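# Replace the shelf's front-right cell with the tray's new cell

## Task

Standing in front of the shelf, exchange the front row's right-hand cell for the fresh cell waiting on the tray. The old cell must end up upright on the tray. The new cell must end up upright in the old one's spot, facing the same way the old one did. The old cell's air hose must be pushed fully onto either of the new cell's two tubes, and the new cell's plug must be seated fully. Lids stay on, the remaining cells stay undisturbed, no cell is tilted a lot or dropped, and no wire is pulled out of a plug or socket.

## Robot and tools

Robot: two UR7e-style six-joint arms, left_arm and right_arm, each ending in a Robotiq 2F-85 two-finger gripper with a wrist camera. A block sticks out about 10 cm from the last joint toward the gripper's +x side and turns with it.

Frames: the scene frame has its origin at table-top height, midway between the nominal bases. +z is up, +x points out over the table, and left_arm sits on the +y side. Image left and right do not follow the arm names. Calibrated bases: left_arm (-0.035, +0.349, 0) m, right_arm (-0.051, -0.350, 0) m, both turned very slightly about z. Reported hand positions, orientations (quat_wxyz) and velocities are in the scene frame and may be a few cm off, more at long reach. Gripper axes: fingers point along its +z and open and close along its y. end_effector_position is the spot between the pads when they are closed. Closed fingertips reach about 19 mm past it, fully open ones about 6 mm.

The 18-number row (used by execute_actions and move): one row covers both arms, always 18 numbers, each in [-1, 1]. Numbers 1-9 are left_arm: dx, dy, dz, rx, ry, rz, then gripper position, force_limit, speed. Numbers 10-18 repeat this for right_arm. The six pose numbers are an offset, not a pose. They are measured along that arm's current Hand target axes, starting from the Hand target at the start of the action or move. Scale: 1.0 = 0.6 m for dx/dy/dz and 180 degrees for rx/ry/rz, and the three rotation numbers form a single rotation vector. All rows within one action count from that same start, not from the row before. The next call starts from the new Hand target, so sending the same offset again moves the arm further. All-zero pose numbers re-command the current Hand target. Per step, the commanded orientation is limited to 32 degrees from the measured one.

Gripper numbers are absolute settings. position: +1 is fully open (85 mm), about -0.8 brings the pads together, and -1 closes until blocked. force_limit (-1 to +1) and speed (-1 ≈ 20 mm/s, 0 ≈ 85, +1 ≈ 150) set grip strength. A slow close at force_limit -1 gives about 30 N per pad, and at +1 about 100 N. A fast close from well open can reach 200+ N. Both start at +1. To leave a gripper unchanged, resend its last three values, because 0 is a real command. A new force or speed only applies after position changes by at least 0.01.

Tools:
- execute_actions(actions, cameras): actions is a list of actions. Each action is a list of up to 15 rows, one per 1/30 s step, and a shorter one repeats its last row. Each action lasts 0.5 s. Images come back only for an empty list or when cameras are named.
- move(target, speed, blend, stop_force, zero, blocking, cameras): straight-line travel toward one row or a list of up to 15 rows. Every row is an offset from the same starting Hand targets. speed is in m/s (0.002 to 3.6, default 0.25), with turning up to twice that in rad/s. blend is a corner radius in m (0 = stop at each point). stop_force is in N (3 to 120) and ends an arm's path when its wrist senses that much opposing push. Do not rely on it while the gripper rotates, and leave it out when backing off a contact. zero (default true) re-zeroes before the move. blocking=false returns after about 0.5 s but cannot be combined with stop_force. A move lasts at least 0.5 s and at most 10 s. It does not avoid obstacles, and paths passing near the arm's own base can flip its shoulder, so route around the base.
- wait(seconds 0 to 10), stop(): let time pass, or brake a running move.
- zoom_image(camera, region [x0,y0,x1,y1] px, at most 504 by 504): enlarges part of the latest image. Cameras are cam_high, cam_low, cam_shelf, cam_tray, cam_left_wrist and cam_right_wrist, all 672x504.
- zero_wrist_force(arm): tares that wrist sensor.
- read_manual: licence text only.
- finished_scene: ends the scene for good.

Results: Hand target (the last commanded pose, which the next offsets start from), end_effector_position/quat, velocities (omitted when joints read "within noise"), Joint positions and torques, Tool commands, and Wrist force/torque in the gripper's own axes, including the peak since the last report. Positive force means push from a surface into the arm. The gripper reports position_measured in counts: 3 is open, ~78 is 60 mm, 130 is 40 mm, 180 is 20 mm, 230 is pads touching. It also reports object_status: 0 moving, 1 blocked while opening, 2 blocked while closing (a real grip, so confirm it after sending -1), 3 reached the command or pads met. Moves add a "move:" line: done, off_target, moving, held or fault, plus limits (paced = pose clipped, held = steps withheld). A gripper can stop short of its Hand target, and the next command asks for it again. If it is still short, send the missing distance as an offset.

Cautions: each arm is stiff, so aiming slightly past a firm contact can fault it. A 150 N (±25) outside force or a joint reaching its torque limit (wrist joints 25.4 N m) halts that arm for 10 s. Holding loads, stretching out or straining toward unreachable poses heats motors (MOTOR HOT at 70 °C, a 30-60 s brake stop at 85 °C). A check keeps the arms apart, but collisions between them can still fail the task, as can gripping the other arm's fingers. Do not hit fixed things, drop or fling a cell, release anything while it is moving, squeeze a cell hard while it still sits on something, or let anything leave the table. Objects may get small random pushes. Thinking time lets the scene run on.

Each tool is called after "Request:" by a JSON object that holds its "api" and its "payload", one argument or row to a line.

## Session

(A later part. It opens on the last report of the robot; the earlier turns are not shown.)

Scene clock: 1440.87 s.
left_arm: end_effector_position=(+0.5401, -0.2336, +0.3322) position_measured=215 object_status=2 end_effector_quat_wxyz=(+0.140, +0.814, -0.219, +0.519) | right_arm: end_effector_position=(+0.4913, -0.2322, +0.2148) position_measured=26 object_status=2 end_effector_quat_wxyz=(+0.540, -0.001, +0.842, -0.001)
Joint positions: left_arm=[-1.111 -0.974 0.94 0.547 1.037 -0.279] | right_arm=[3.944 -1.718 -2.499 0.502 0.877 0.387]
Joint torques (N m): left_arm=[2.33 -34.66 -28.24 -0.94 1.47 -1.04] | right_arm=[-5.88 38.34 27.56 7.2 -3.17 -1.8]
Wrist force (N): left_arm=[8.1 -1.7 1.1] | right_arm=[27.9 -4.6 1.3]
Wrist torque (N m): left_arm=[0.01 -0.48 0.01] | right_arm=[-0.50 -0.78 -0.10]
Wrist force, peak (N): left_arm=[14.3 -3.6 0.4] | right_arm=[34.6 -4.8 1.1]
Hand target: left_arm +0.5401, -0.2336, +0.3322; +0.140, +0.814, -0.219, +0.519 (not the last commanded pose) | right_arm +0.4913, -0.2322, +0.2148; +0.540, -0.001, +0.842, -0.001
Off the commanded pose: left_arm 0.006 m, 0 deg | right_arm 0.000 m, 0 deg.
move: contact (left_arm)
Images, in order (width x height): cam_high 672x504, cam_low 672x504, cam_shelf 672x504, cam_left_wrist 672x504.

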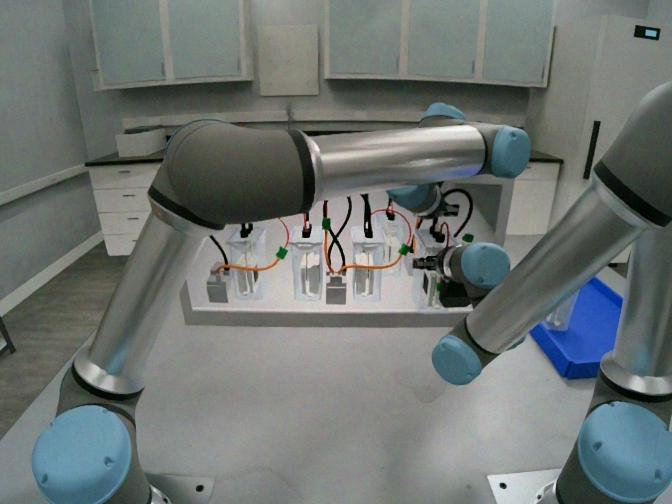

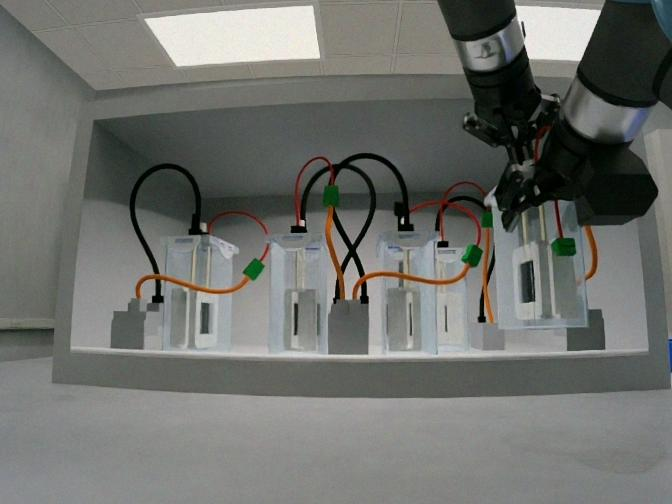

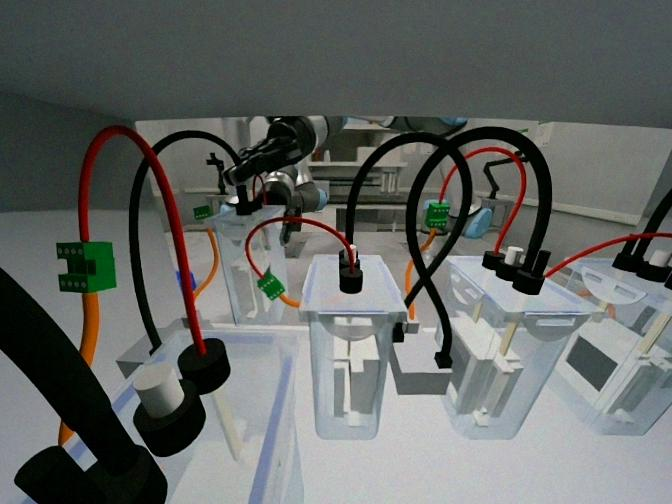

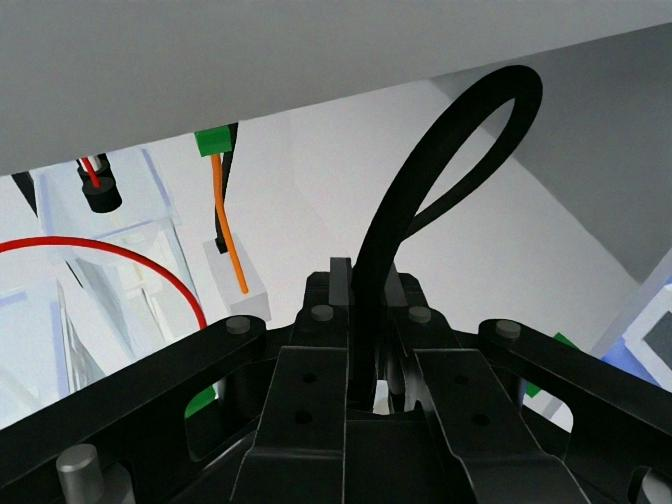

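Request:
{"api": "move", "payload": {
  "target": [-0.0121,0,0.00564,0,0,0,-1,0.5,-1,0,0,0,0,0,0,-1,0.5,-1],
  "speed": 0.004,
  "stop_force": 13,
  "cameras": ["cam_left_wrist","cam_low","cam_shelf","cam_high"]
}}

Request:
{"api": "zoom_image", "payload": {
  "camera": "cam_shelf",
  "region": [225, 155, 265, 215]
}}

Request:
{"api": "zoom_image", "payload": {
  "camera": "cam_high",
  "region": [420, 195, 460, 245]
}}

Scene clock: 1448.43 s.
left_arm: end_effector_position=(+0.5402, -0.2337, +0.3312) position_measured=215 object_status=2 end_effector_quat_wxyz=(+0.140, +0.814, -0.219, +0.519) | right_arm: end_effector_position=(+0.4913, -0.2322, +0.2148) position_measured=26 object_status=2 end_effector_quat_wxyz=(+0.540, -0.001, +0.842, -0.001)
Joint positions: left_arm=[-1.111 -0.974 0.942 0.544 1.037 -0.279] | right_arm=[3.944 -1.718 -2.499 0.502 0.877 0.387]
Joint torques (N m): left_arm=[2.44 -30.17 -24.22 2.65 1.57 -1.07] | right_arm=[-5.83 37.92 24.7 11.02 -3.15 -1.82]
Wrist force (N): left_arm=[17.5 -3.1 -0.8] | right_arm=[36.9 -4.6 2.4]
Wrist torque (N m): left_arm=[0.05 -0.56 0.08] | right_arm=[-0.49 -0.64 -0.10]
Wrist force, peak (N): left_arm=[22.4 -5.4 -1.0] | right_arm=[42.2 -5.5 1.9]
Hand target: left_arm +0.5402, -0.2337, +0.3312; +0.140, +0.814, -0.219, +0.519 (not the last commanded pose) | right_arm +0.4913, -0.2322, +0.2148; +0.540, -0.001, +0.842, -0.001
Off the commanded pose: left_arm 0.007 m, 0 deg | right_arm 0.000 m, 0 deg.
move: contact (left_arm)
Images, in order (width x height): cam_high 672x504, cam_low 672x504, cam_shelf 672x504, cam_left_wrist 672x504.

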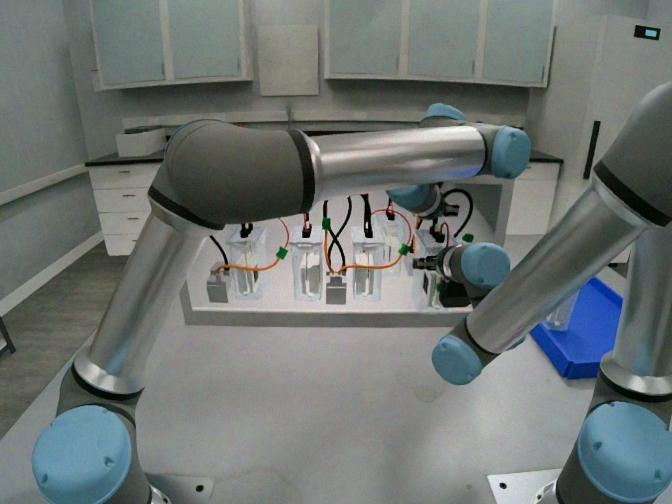

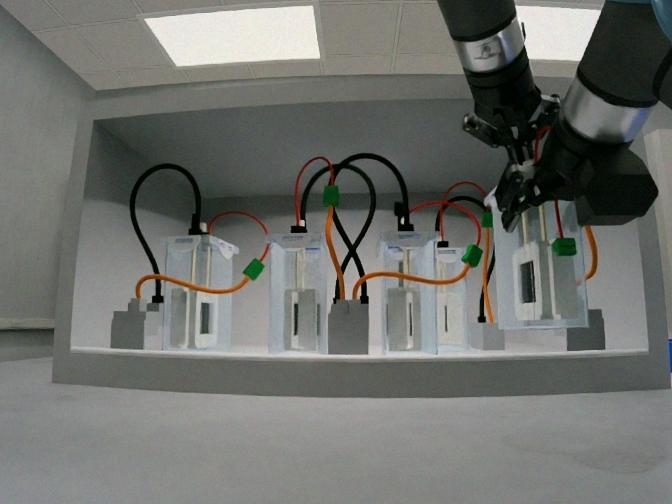

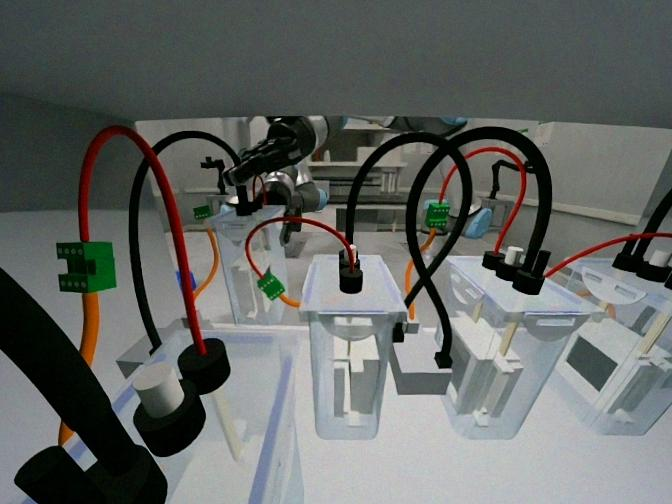

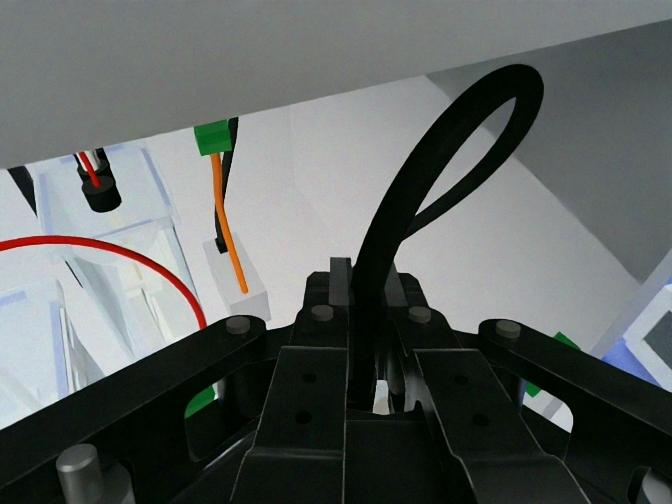

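Scaled by 8.400 from the camera's 672x504 image, which has a finer 960x720 frame.

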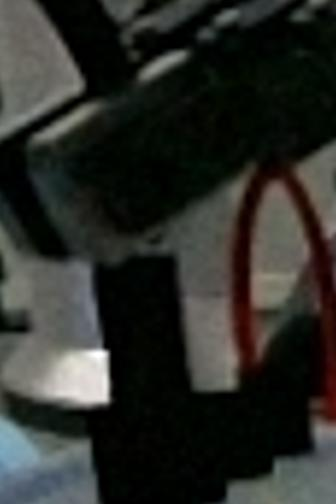

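Scaled by 10.080 from the camera's 672x504 image, which has a finer 960x720 frame.

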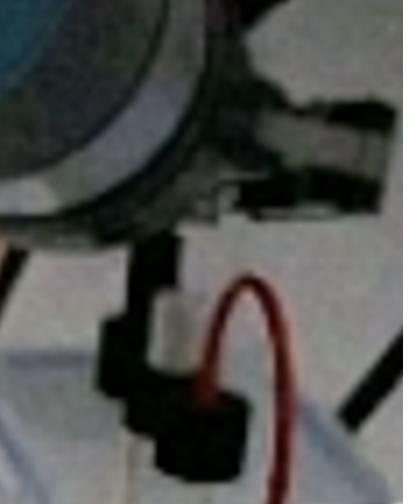

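Request:
{"api": "move", "payload": {
  "target": [0.0018,0,-0.00085,0,0,0,-1,0.5,-1,0,0,0,0,0,0,-1,0.5,-1],
  "speed": 0.01
}}

Scene clock: 1456.73 s.
left_arm: end_effector_position=(+0.5402, -0.2337, +0.3323) position_measured=215 object_status=2 end_effector_quat_wxyz=(+0.140, +0.814, -0.219, +0.519) | right_arm: end_effector_position=(+0.4913, -0.2322, +0.2148) position_measured=26 object_status=2 end_effector_quat_wxyz=(+0.540, -0.001, +0.842, -0.001)
Joint positions: left_arm=[-1.111 -0.974 0.939 0.547 1.037 -0.279] | right_arm=[3.944 -1.718 -2.499 0.502 0.877 0.387]
Joint torques (N m): left_arm=[0.27 -37.05 -27 0.54 1.35 -1.17] | right_arm=[-5.3 37.49 22.4 8.12 -3.12 -1.79]
Wrist force (N): left_arm=[5.1 -1.1 1.6] | right_arm=[25.2 -4.5 1.2]
Wrist torque (N m): left_arm=[0.04 -0.36 -0.01] | right_arm=[-0.48 -0.74 -0.10]
Wrist force, peak (N): left_arm=[18.1 -3.5 -0.6] | right_arm=[37.4 -4.5 2.5]
Hand target: left_arm +0.5401, -0.2337, +0.3324; +0.140, +0.814, -0.219, +0.519 | right_arm +0.4913, -0.2322, +0.2148; +0.540, -0.001, +0.842, -0.001
Off the commanded pose: left_arm 0.000 m, 0 deg | right_arm 0.000 m, 0 deg.
move: done

Request:
{"api": "move", "payload": {
  "target": [0,0,0,0,0,0,-0.3,-0.6,-1,0,0,0,0,0,0,-1,0.5,-1],
  "speed": 0.01,
  "cameras": ["cam_left_wrist","cam_shelf"]
}}

Request:
{"api": "zoom_image", "payload": {
  "camera": "cam_left_wrist",
  "region": [280, 250, 480, 430]
}}

Scene clock: 1461.67 s.
left_arm: end_effector_position=(+0.5402, -0.2337, +0.3324) position_measured=167 object_status=0 end_effector_quat_wxyz=(+0.140, +0.814, -0.219, +0.519) | right_arm: end_effector_position=(+0.4913, -0.2322, +0.2148) position_measured=26 object_status=2 end_effector_quat_wxyz=(+0.540, -0.001, +0.842, -0.001)
Joint positions: left_arm=[-1.111 -0.974 0.939 0.547 1.037 -0.279] | right_arm=[3.944 -1.718 -2.499 0.502 0.877 0.387]
Joint torques (N m): left_arm=[-8.13 -49.44 -13.22 -0.89 -0.26 -1.13] | right_arm=[-4.51 37.81 18.9 6.08 -3.09 -1.79]
Wrist force (N): left_arm=[2.1 0.4 0.6] | right_arm=[22.7 -3.9 2.5]
Wrist torque (N m): left_arm=[-0.01 -0.35 -0.07] | right_arm=[-0.50 -0.68 -0.15]
Wrist force, peak (N): left_arm=[5.6 -0.9 1.8] | right_arm=[25.7 -4.4 1.1]
Hand target: left_arm +0.5401, -0.2337, +0.3324; +0.140, +0.814, -0.219, +0.519 | right_arm +0.4913, -0.2322, +0.2148; +0.540, -0.001, +0.842, -0.001
Off the commanded pose: left_arm 0.000 m, 0 deg | right_arm 0.000 m, 0 deg.
move: done
Images, in order (width x height): cam_shelf 672x504, cam_left_wrist 672x504.

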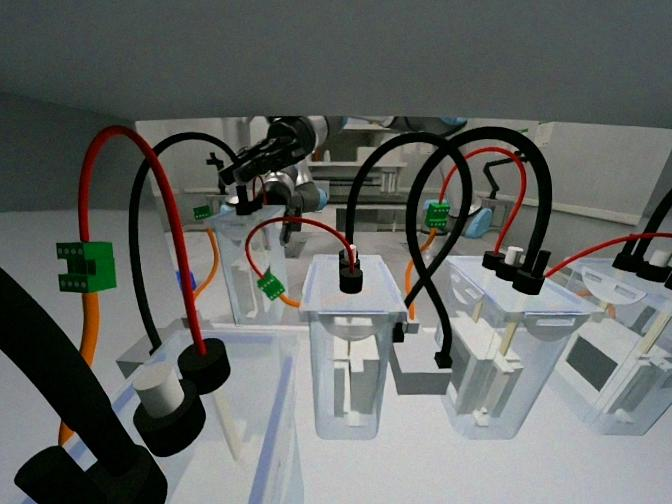

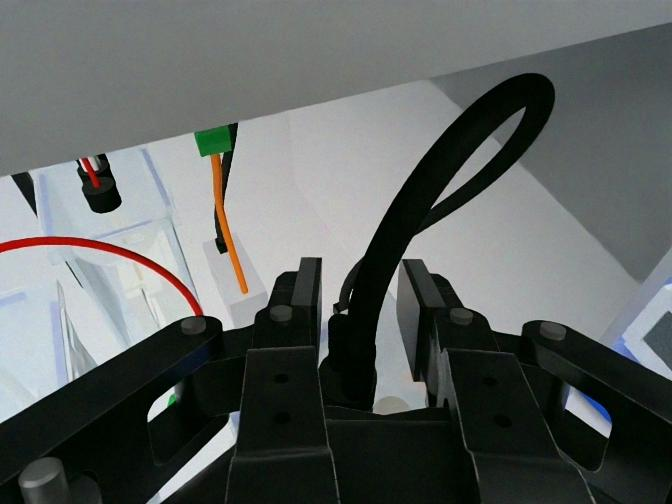

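Scaled by 2.520 from the camera's 672x504 image, which has a finer 960x720 frame.

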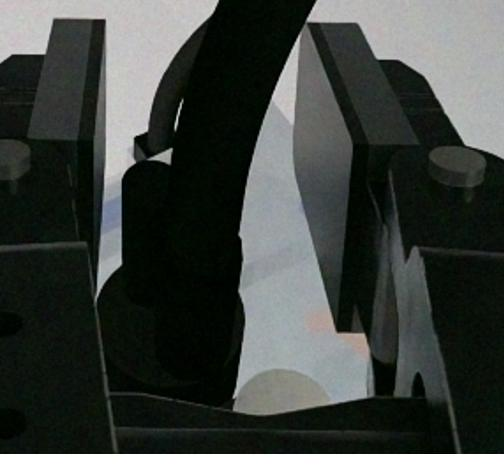

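Request:
{"api": "move", "payload": {
  "target": [
    [0,0,-0.15,0,0,0,-0.3,-0.6,-1,0,0,0,0,0,0,-1,0.5,-1],
    [0.03,0,-0.3,0,0,0,-0.3,-0.6,-1,0,0,0,0,0,0,-1,0.5,-1]
  ],
  "speed": [0.06,0.12],
  "blend": [0.01,0],
  "cameras": ["cam_left_wrist","cam_shelf","cam_high","cam_low"]
}}

Scene clock: 1467.30 s.
left_arm: end_effector_position=(+0.4055, -0.1557, +0.4245) position_measured=167 object_status=3 end_effector_quat_wxyz=(+0.140, +0.814, -0.219, +0.519) | right_arm: end_effector_position=(+0.4913, -0.2322, +0.2148) position_measured=26 object_status=2 end_effector_quat_wxyz=(+0.540, -0.001, +0.842, -0.001)
Joint positions: left_arm=[-1.307 -1.332 1.228 0.689 0.869 -0.404] | right_arm=[3.944 -1.718 -2.499 0.502 0.877 0.387]
Joint torques (N m): left_arm=[2.62 -34.98 -30.05 0.39 0.81 0.52] | right_arm=[-3.94 38.21 15.54 6.02 -3.01 -1.77]
Wrist force (N): left_arm=[2.2 0.4 0.9] | right_arm=[22.7 -3.8 2.6]
Wrist torque (N m): left_arm=[0.00 -0.35 -0.01] | right_arm=[-0.47 -0.68 -0.15]
Wrist force, peak (N): left_arm=[2.6 0.7 1.3] | right_arm=[22.9 -4.0 2.5]
Hand target: left_arm +0.4055, -0.1557, +0.4246; +0.140, +0.814, -0.219, +0.519 | right_arm +0.4913, -0.2322, +0.2148; +0.540, -0.001, +0.842, -0.001
Off the commanded pose: left_arm 0.000 m, 0 deg | right_arm 0.000 m, 0 deg.
move: done
Images, in order (width x height): cam_high 672x504, cam_low 672x504, cam_shelf 672x504, cam_left_wrist 672x504.

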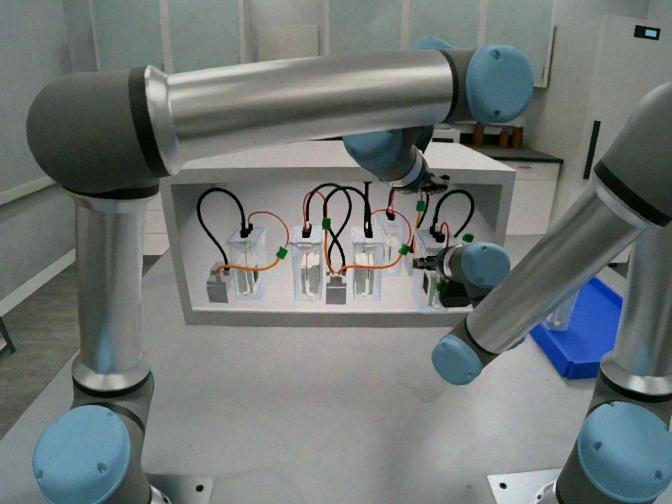

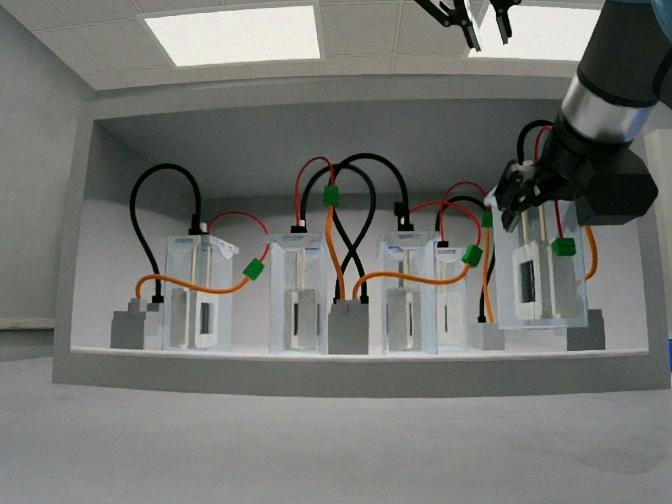

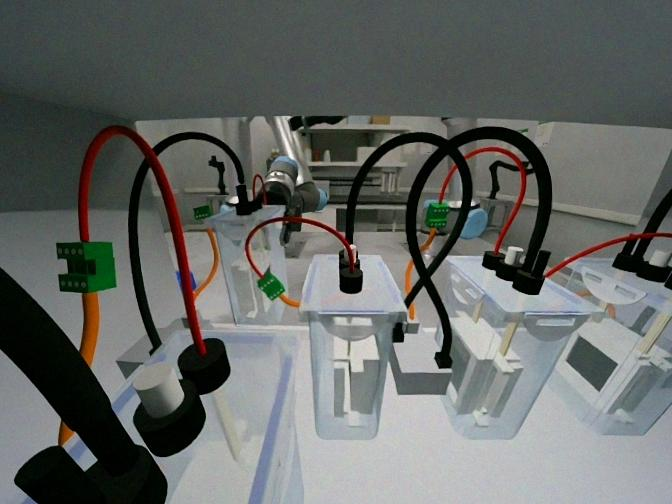

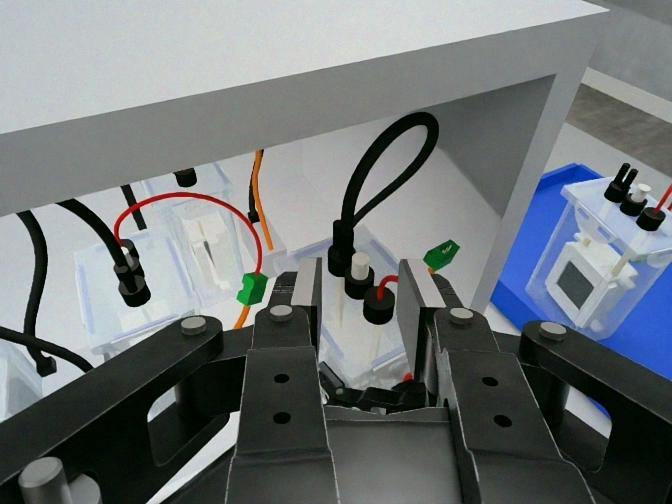

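Request:
{"api": "move", "payload": {
  "target": [0,0,0,0,0,0,-0.3,-0.6,-1,-0.0484,-0.005,0.1038,0,0,0,-1,0.5,-1],
  "speed": 0.06,
  "cameras": ["cam_left_wrist","cam_shelf","cam_low","cam_right_wrist"]
}}

Scene clock: 1482.17 s.
left_arm: end_effector_position=(+0.4055, -0.1557, +0.4246) position_measured=167 object_status=3 end_effector_quat_wxyz=(+0.140, +0.814, -0.219, +0.519) | right_arm: end_effector_position=(+0.5600, -0.2351, +0.2152) position_measured=26 object_status=2 end_effector_quat_wxyz=(+0.540, -0.002, +0.842, -0.001) end_effector_velocity=(+0.000, +0.000, +0.000) end_effector_angular_velocity=(+0.004, -0.001, -0.003)
Joint positions: left_arm=[-1.307 -1.332 1.228 0.689 0.869 -0.404] | right_arm=[3.805 -1.853 -2.312 0.504 0.996 0.297]
Joint velocities: left_arm=[within noise] | right_arm=[0 0.001 -0.001 0.001 -0.002 0.005]
Joint torques (N m): left_arm=[8.95 -38.89 -30.89 1.31 -1.88 -0.97] | right_arm=[9.15 49.64 11.84 7.84 -3.46 2.21]
Wrist force (N): left_arm=[2.1 0.2 0.9] | right_arm=[22.7 -4.0 2.1]
Wrist torque (N m): left_arm=[-0.03 -0.34 0.00] | right_arm=[-0.51 -0.66 -0.10]
Wrist force, peak (N): left_arm=[2.4 0.7 1.0] | right_arm=[24.0 -3.4 1.3]
Hand target: left_arm +0.4055, -0.1557, +0.4246; +0.140, +0.814, -0.219, +0.519 | right_arm +0.5600, -0.2351, +0.2152; +0.540, -0.001, +0.842, -0.001
Off the commanded pose: left_arm 0.000 m, 0 deg | right_arm 0.000 m, 0 deg.
move: done
Images, in order (width x height): cam_low 672x504, cam_shelf 672x504, cam_left_wrist 672x504, cam_right_wrist 672x504.

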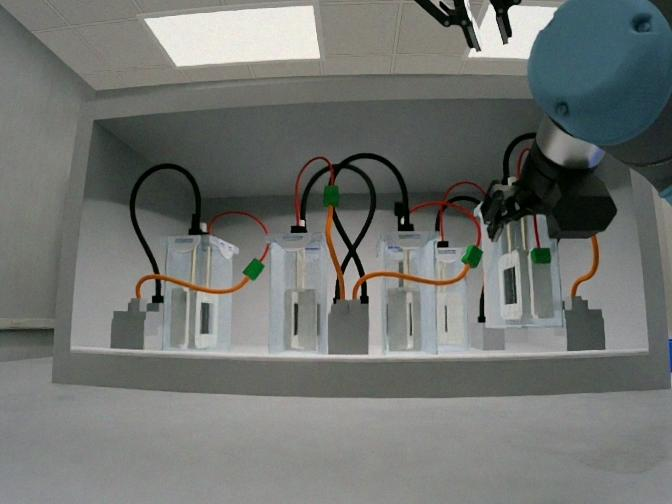

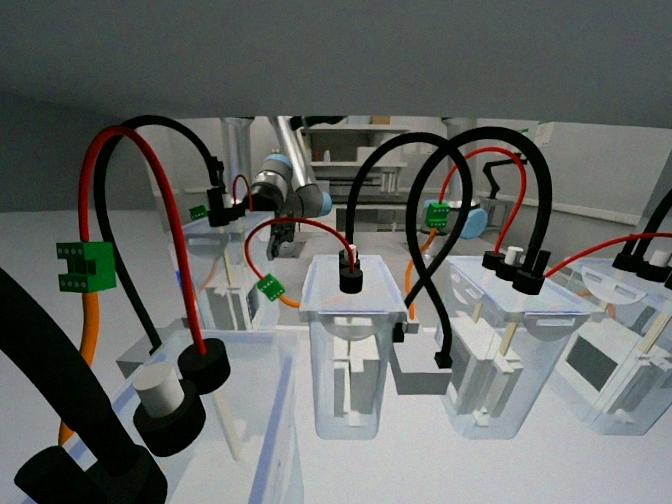

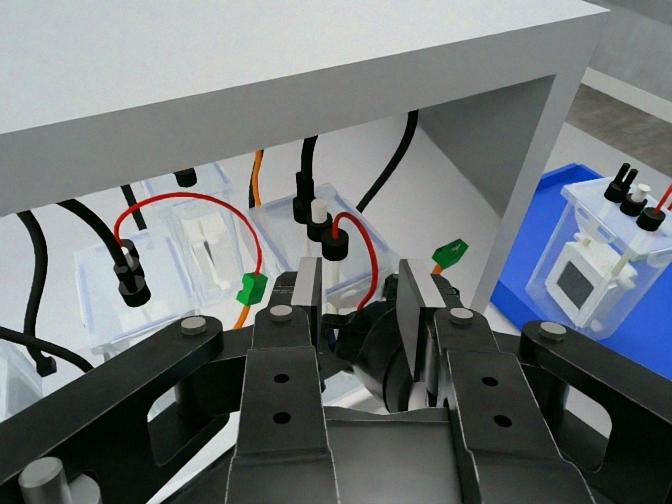

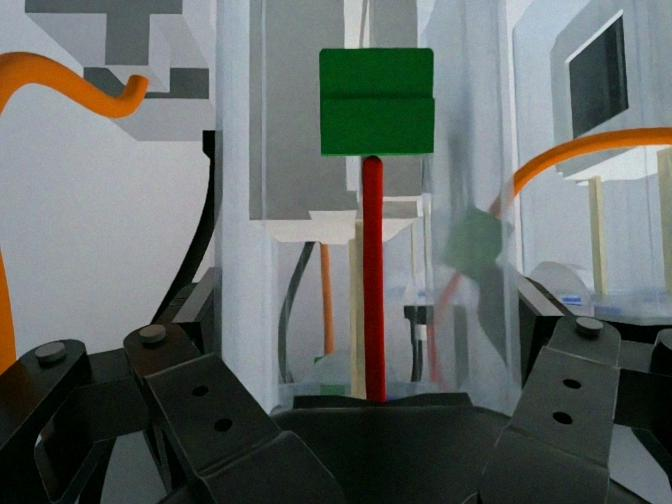

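Request:
{"api": "move", "payload": {
  "target": [0,0,0,0,0,0,-0.3,-0.6,-1,-0.0282,-0.0133,0.0604,0.0151,0,0.007,-1,0.5,-1],
  "speed": 0.04,
  "cameras": ["cam_left_wrist","cam_shelf","cam_low","cam_right_wrist"]
}}

Scene clock: 1493.87 s.
left_arm: end_effector_position=(+0.4055, -0.1557, +0.4246) position_measured=167 object_status=3 end_effector_quat_wxyz=(+0.140, +0.814, -0.219, +0.519) | right_arm: end_effector_position=(+0.6001, -0.2431, +0.2155) position_measured=26 object_status=2 end_effector_quat_wxyz=(+0.540, +0.021, +0.841, -0.016) end_effector_velocity=(-0.002, +0.000, +0.000) end_effector_angular_velocity=(+0.002, +0.000, +0.001)
Joint positions: left_arm=[-1.307 -1.332 1.228 0.689 0.869 -0.404] | right_arm=[3.754 -1.921 -2.2 0.46 0.994 0.298]
Joint velocities: left_arm=[within noise] | right_arm=[0.002 0.003 -0.005 0.002 0 0.002]
Joint torques (N m): left_arm=[8.69 -37.58 -29.69 1.27 -1.17 -0.6] | right_arm=[9.4 53 12.9 8.72 -2.14 1.65]
Wrist force (N): left_arm=[2.1 0.5 0.7] | right_arm=[22.7 -3.9 2.3]
Wrist torque (N m): left_arm=[0.01 -0.33 -0.01] | right_arm=[-0.51 -0.72 -0.16]
Wrist force, peak (N): left_arm=[2.5 0.5 1.1] | right_arm=[23.2 -4.0 2.0]
Hand target: left_arm +0.4055, -0.1557, +0.4246; +0.140, +0.814, -0.219, +0.519 | right_arm +0.6000, -0.2430, +0.2156; +0.540, +0.021, +0.841, -0.015
Off the commanded pose: left_arm 0.000 m, 0 deg | right_arm 0.000 m, 0 deg.
move: done
Images, in order (width x height): cam_low 672x504, cam_shelf 672x504, cam_left_wrist 672x504, cam_right_wrist 672x504.

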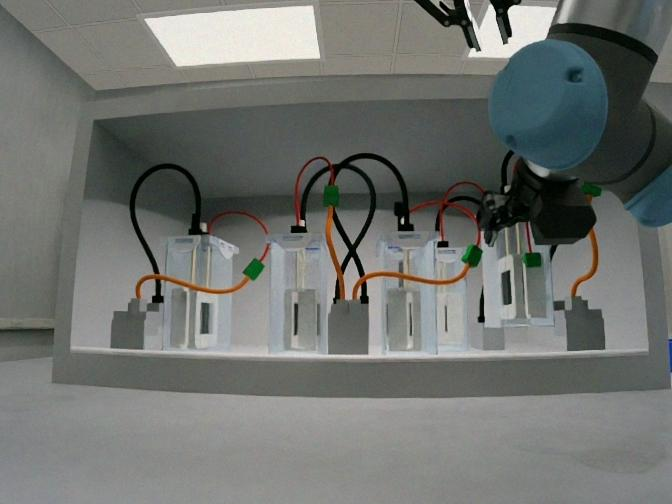

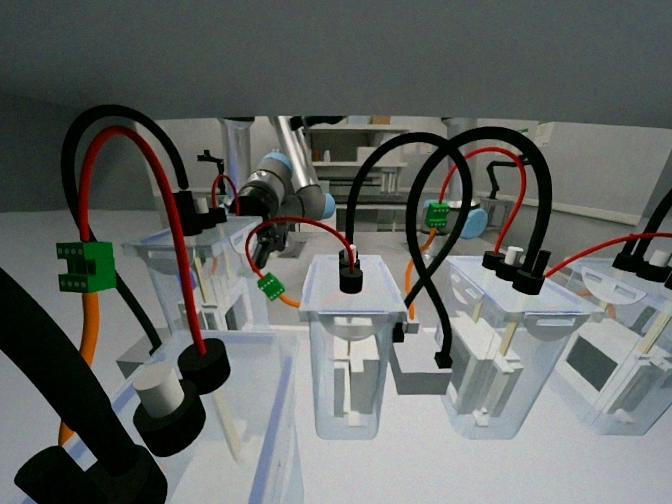

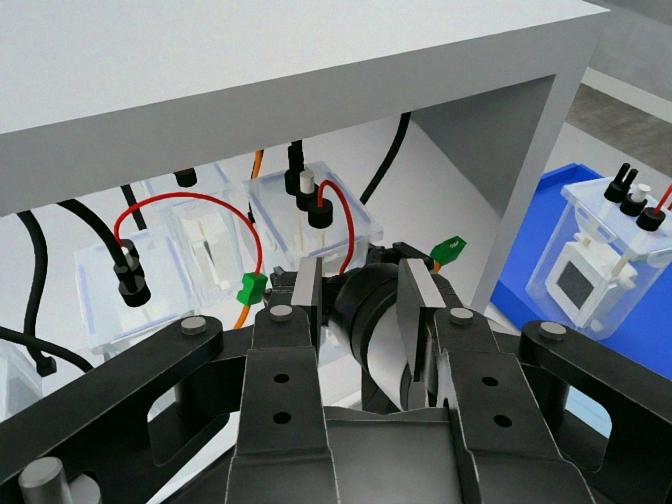

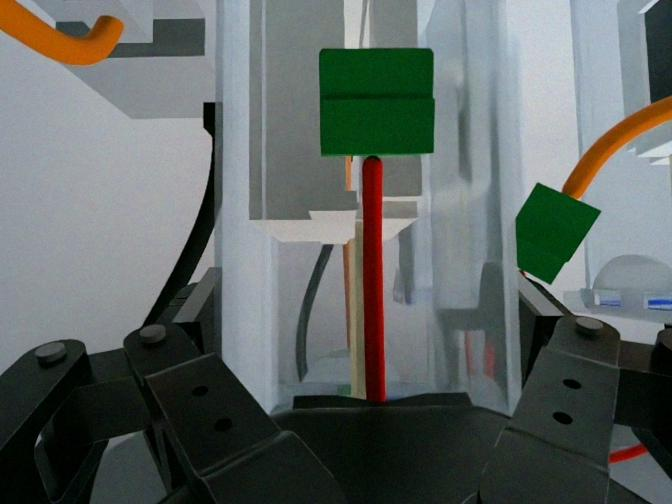

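Request:
{"api": "move", "payload": {
  "target": [0,0,0,0,0,0,-0.3,-0.6,-1,-0.0207,0.005,0.0444,0,0,0,-1,0.5,-1],
  "speed": 0.03,
  "cameras": ["cam_left_wrist","cam_shelf","cam_low","cam_right_wrist"]
}}

Scene clock: 1501.37 s.
left_arm: end_effector_position=(+0.4055, -0.1557, +0.4246) position_measured=167 object_status=3 end_effector_quat_wxyz=(+0.140, +0.814, -0.219, +0.519) | right_arm: end_effector_position=(+0.6296, -0.2416, +0.2156) position_measured=26 object_status=2 end_effector_quat_wxyz=(+0.540, +0.021, +0.841, -0.015)
Joint positions: left_arm=[-1.307 -1.332 1.228 0.689 0.869 -0.404] | right_arm=[3.72 -1.972 -2.115 0.437 1.024 0.278]
Joint torques (N m): left_arm=[8.73 -37.38 -29.75 1.21 -0.49 -0.21] | right_arm=[9.44 57.76 13.14 7.71 -3.34 1.08]
Wrist force (N): left_arm=[2.4 0.7 0.9] | right_arm=[22.7 -3.9 2.1]
Wrist torque (N m): left_arm=[0.04 -0.38 -0.01] | right_arm=[-0.51 -0.70 -0.06]
Wrist force, peak (N): left_arm=[2.6 0.3 0.8] | right_arm=[23.3 -4.1 1.2]
Hand target: left_arm +0.4055, -0.1557, +0.4246; +0.140, +0.814, -0.219, +0.519 | right_arm +0.6295, -0.2416, +0.2157; +0.540, +0.021, +0.841, -0.015
Off the commanded pose: left_arm 0.000 m, 0 deg | right_arm 0.000 m, 0 deg.
move: done
Images, in order (width x height): cam_low 672x504, cam_shelf 672x504, cam_left_wrist 672x504, cam_right_wrist 672x504.

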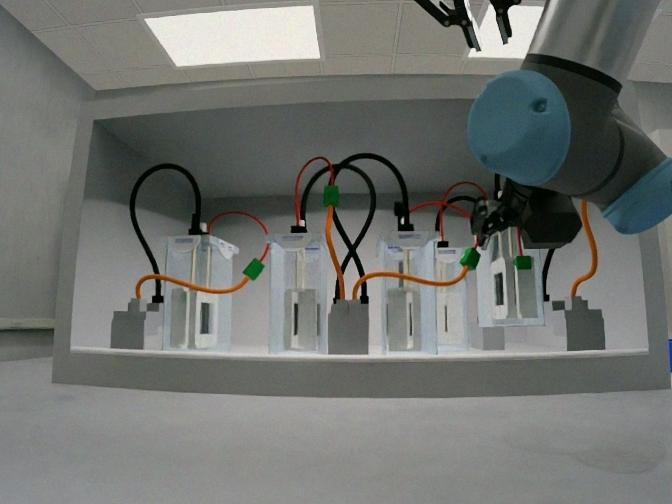

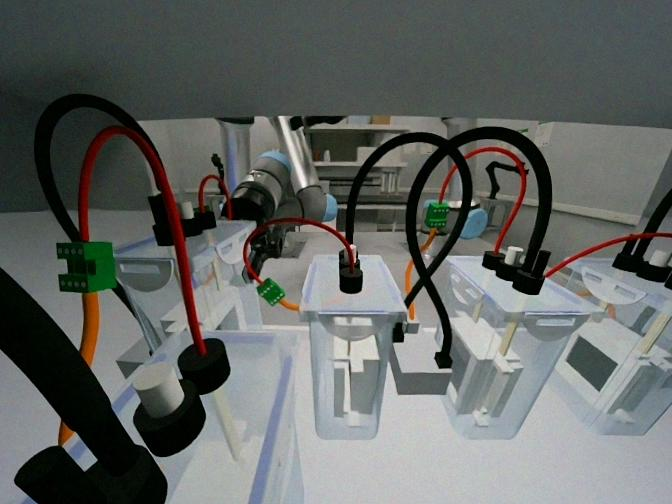

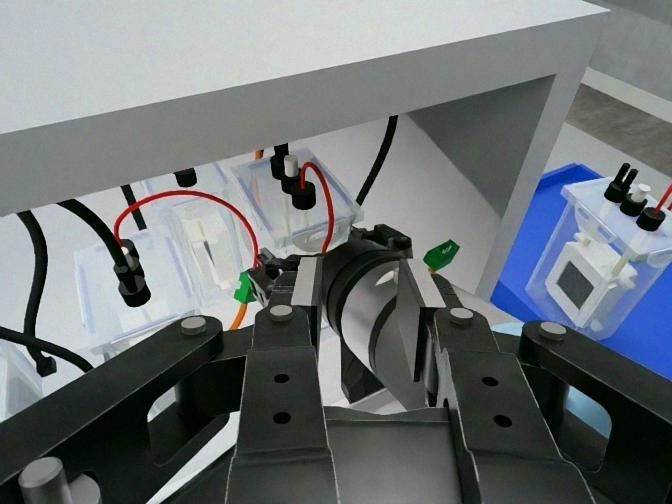

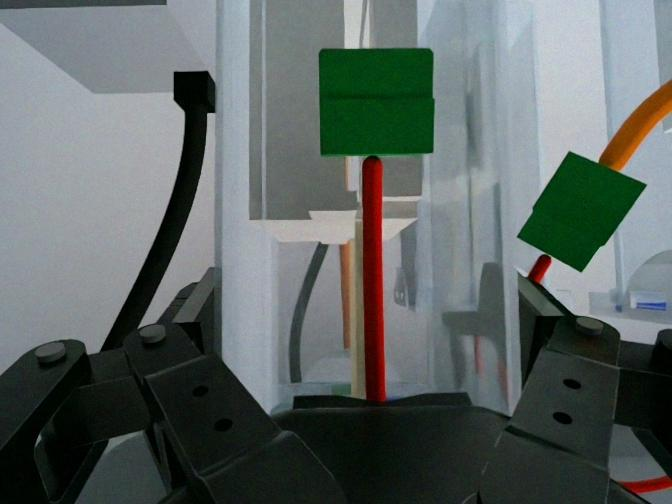

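Request:
{"api": "move", "payload": {
  "target": [0,0,0,0,0,0,-0.3,-0.6,-1,0,-0.0167,0,0,0,0,-1,0.5,-1],
  "speed": 0.03,
  "cameras": ["cam_left_wrist","cam_shelf","cam_right_wrist"]
}}

Request:
{"api": "zoom_image", "payload": {
  "camera": "cam_left_wrist",
  "region": [190, 130, 480, 320]
}}

Scene clock: 1519.13 s.
left_arm: end_effector_position=(+0.4055, -0.1557, +0.4246) position_measured=167 object_status=3 end_effector_quat_wxyz=(+0.140, +0.814, -0.219, +0.519) | right_arm: end_effector_position=(+0.6290, -0.2517, +0.2158) position_measured=26 object_status=2 end_effector_quat_wxyz=(+0.540, +0.021, +0.841, -0.015)
Joint positions: left_arm=[-1.307 -1.332 1.228 0.689 0.869 -0.404] | right_arm=[3.701 -1.968 -2.123 0.446 1.041 0.267]
Joint torques (N m): left_arm=[8.17 -36.02 -29.58 1.18 0.15 -0.03] | right_arm=[8.63 50.02 24.47 6.36 -3.18 0.91]
Wrist force (N): left_arm=[2.2 0.5 0.7] | right_arm=[22.5 -4.0 2.4]
Wrist torque (N m): left_arm=[0.01 -0.34 0.00] | right_arm=[-0.56 -0.71 -0.06]
Wrist force, peak (N): left_arm=[2.5 0.4 1.0] | right_arm=[22.9 -3.9 2.1]
Hand target: left_arm +0.4055, -0.1557, +0.4246; +0.140, +0.814, -0.219, +0.519 | right_arm +0.6290, -0.2516, +0.2158; +0.540, +0.021, +0.841, -0.015
Off the commanded pose: left_arm 0.000 m, 0 deg | right_arm 0.000 m, 0 deg.
move: done
Images, in order (width x height): cam_shelf 672x504, cam_left_wrist 672x504, cam_right_wrist 672x504.

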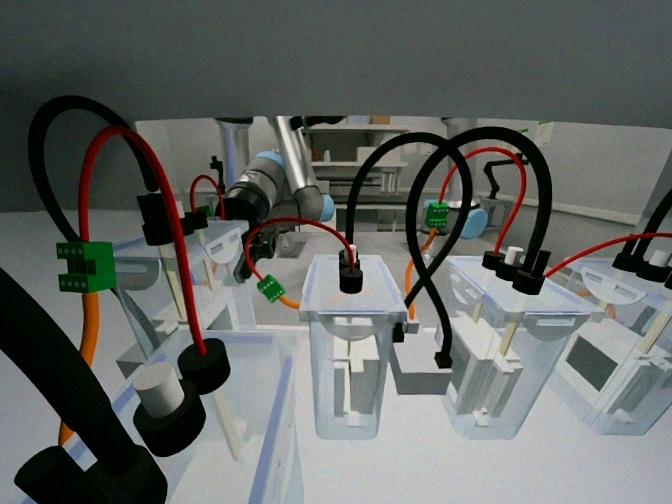

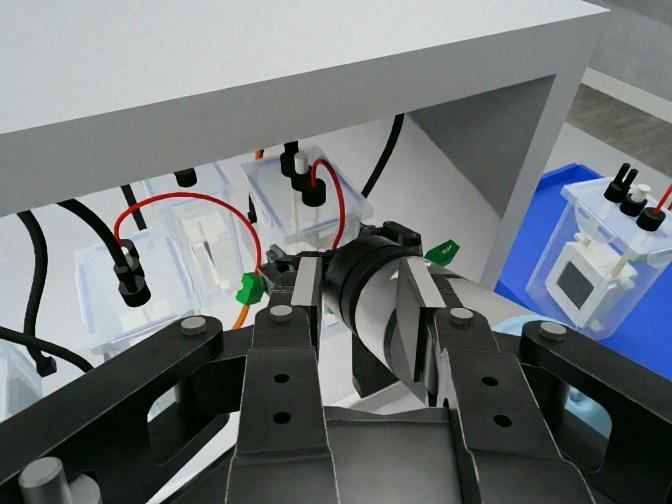

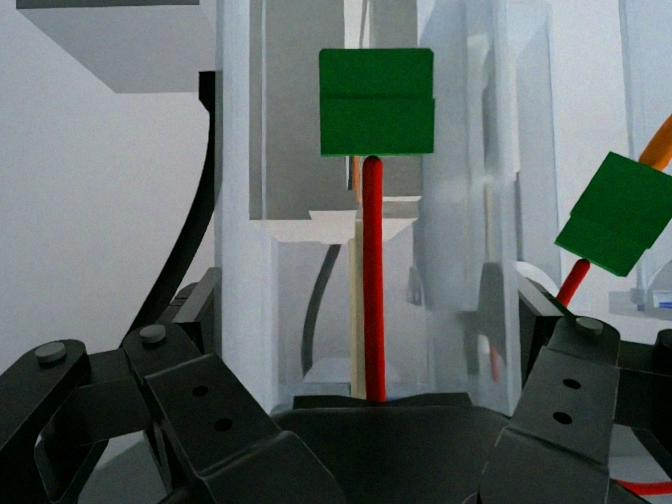

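Scaled by 1.738 from the camera's 672x504 image, which has a finer 960x720 frame.

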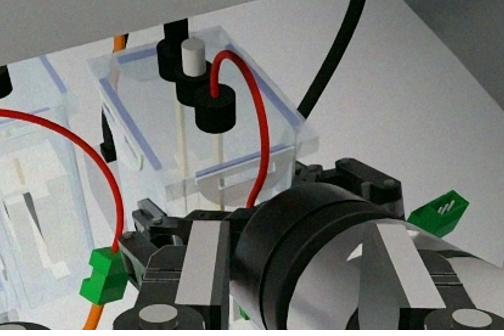

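Request:
{"api": "move", "payload": {
  "target": [0,0,0,0,0,0,-0.3,-0.6,-1,0,-0.0155,0,0,0,0,-1,0.5,-1],
  "speed": 0.03,
  "cameras": ["cam_right_wrist","cam_low"]
}}

Scene clock: 1532.60 s.
left_arm: end_effector_position=(+0.4055, -0.1557, +0.4246) position_measured=167 object_status=3 end_effector_quat_wxyz=(+0.140, +0.814, -0.219, +0.519) | right_arm: end_effector_position=(+0.6285, -0.2609, +0.2158) position_measured=26 object_status=2 end_effector_quat_wxyz=(+0.540, +0.021, +0.841, -0.015) end_effector_velocity=(+0.000, +0.000, +0.000) end_effector_angular_velocity=(-0.003, -0.001, -0.002)
Joint positions: left_arm=[-1.307 -1.332 1.228 0.689 0.869 -0.404] | right_arm=[3.683 -1.965 -2.129 0.454 1.056 0.258]
Joint velocities: left_arm=[within noise] | right_arm=[0.002 0 0 0 -0.005 -0.001]
Joint torques (N m): left_arm=[7.47 -35.15 -28.95 1.11 0.84 0.48] | right_arm=[4.37 50.91 19.77 5.81 -5.25 -0.1]
Wrist force (N): left_arm=[2.3 0.5 1.1] | right_arm=[23.0 2.4 3.1]
Wrist torque (N m): left_arm=[0.02 -0.37 -0.01] | right_arm=[-1.16 -0.73 0.36]
Wrist force, peak (N): left_arm=[2.6 0.3 1.0] | right_arm=[22.9 -3.9 2.2]
Hand target: left_arm +0.4055, -0.1557, +0.4246; +0.140, +0.814, -0.219, +0.519 | right_arm +0.6285, -0.2608, +0.2158; +0.540, +0.021, +0.841, -0.015
Off the commanded pose: left_arm 0.000 m, 0 deg | right_arm 0.000 m, 0 deg.
move: done
Images, in order (width x height): cam_low 672x504, cam_right_wrist 672x504.

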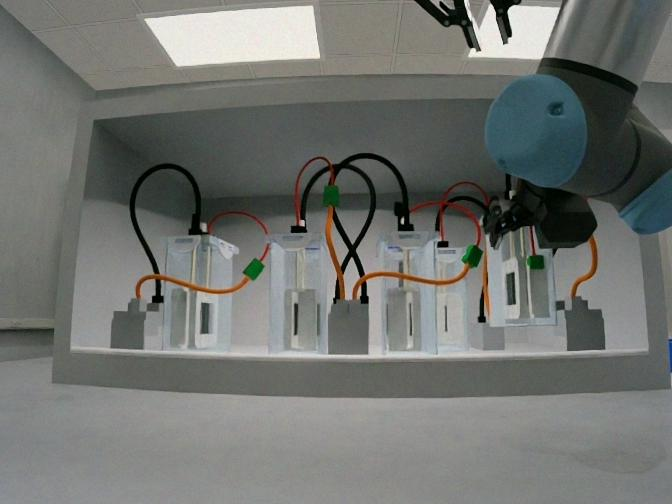

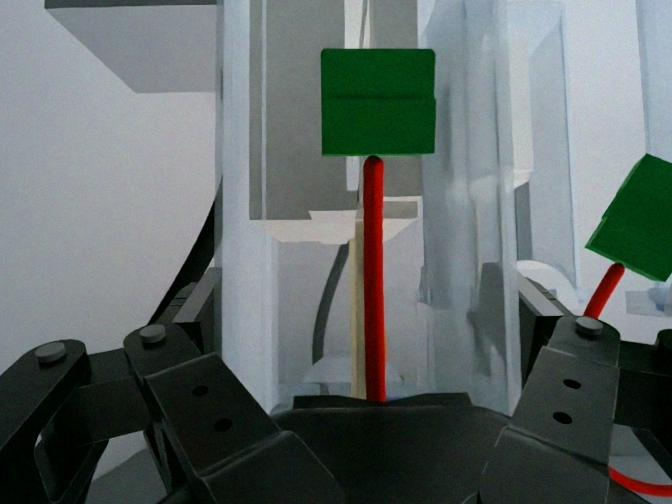

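Request:
{"api": "move", "payload": {
  "target": [0,0,0,0,0,0,-0.3,-0.6,-1,0,0.005,0,0,0,0,-1,0.5,-1],
  "speed": 0.03,
  "cameras": ["cam_right_wrist","cam_shelf"]
}}

Request:
{"api": "zoom_image", "payload": {
  "camera": "cam_right_wrist",
  "region": [30, 0, 330, 330]
}}

Scene clock: 1537.47 s.
left_arm: end_effector_position=(+0.4055, -0.1557, +0.4246) position_measured=167 object_status=3 end_effector_quat_wxyz=(+0.140, +0.814, -0.219, +0.519) | right_arm: end_effector_position=(+0.6287, -0.2578, +0.2158) position_measured=26 object_status=2 end_effector_quat_wxyz=(+0.540, +0.021, +0.841, -0.015)
Joint positions: left_arm=[-1.307 -1.332 1.228 0.689 0.869 -0.404] | right_arm=[3.689 -1.966 -2.127 0.451 1.051 0.261]
Joint torques (N m): left_arm=[8.13 -34.46 -29.15 1.05 0.98 0.68] | right_arm=[-0.93 36.02 34.38 5.5 -1.95 1.54]
Wrist force (N): left_arm=[2.2 0.3 0.9] | right_arm=[22.7 -4.1 2.2]
Wrist torque (N m): left_arm=[-0.01 -0.34 -0.01] | right_arm=[-0.54 -0.72 -0.15]
Wrist force, peak (N): left_arm=[2.5 0.6 0.8] | right_arm=[23.6 1.5 3.3]
Hand target: left_arm +0.4055, -0.1557, +0.4246; +0.140, +0.814, -0.219, +0.519 | right_arm +0.6287, -0.2579, +0.2158; +0.540, +0.021, +0.841, -0.015
Off the commanded pose: left_arm 0.000 m, 0 deg | right_arm 0.000 m, 0 deg.
move: done
Images, in order (width x height): cam_shelf 672x504, cam_right_wrist 672x504.

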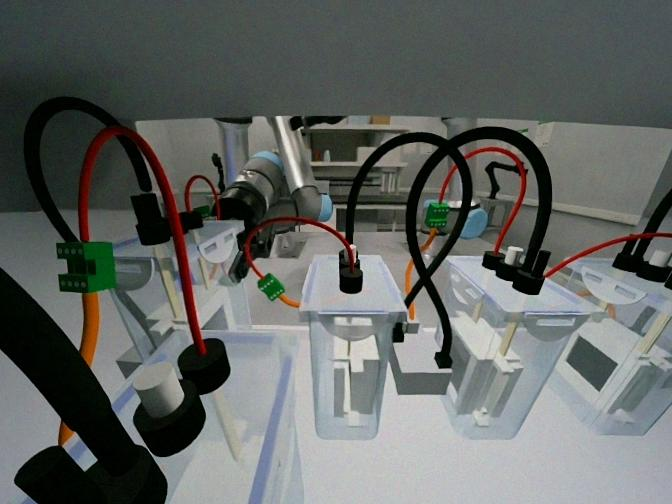

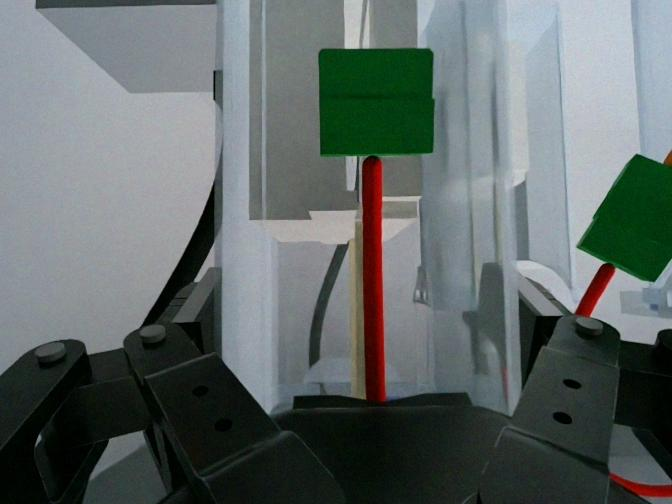

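Scaled by 1.527 from the camera's 672x504 image, which has a finer 960x720 frame.

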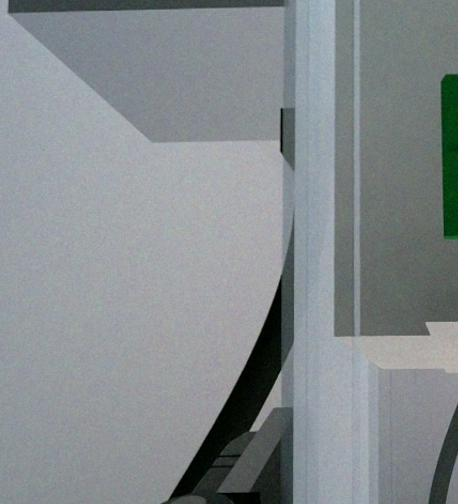

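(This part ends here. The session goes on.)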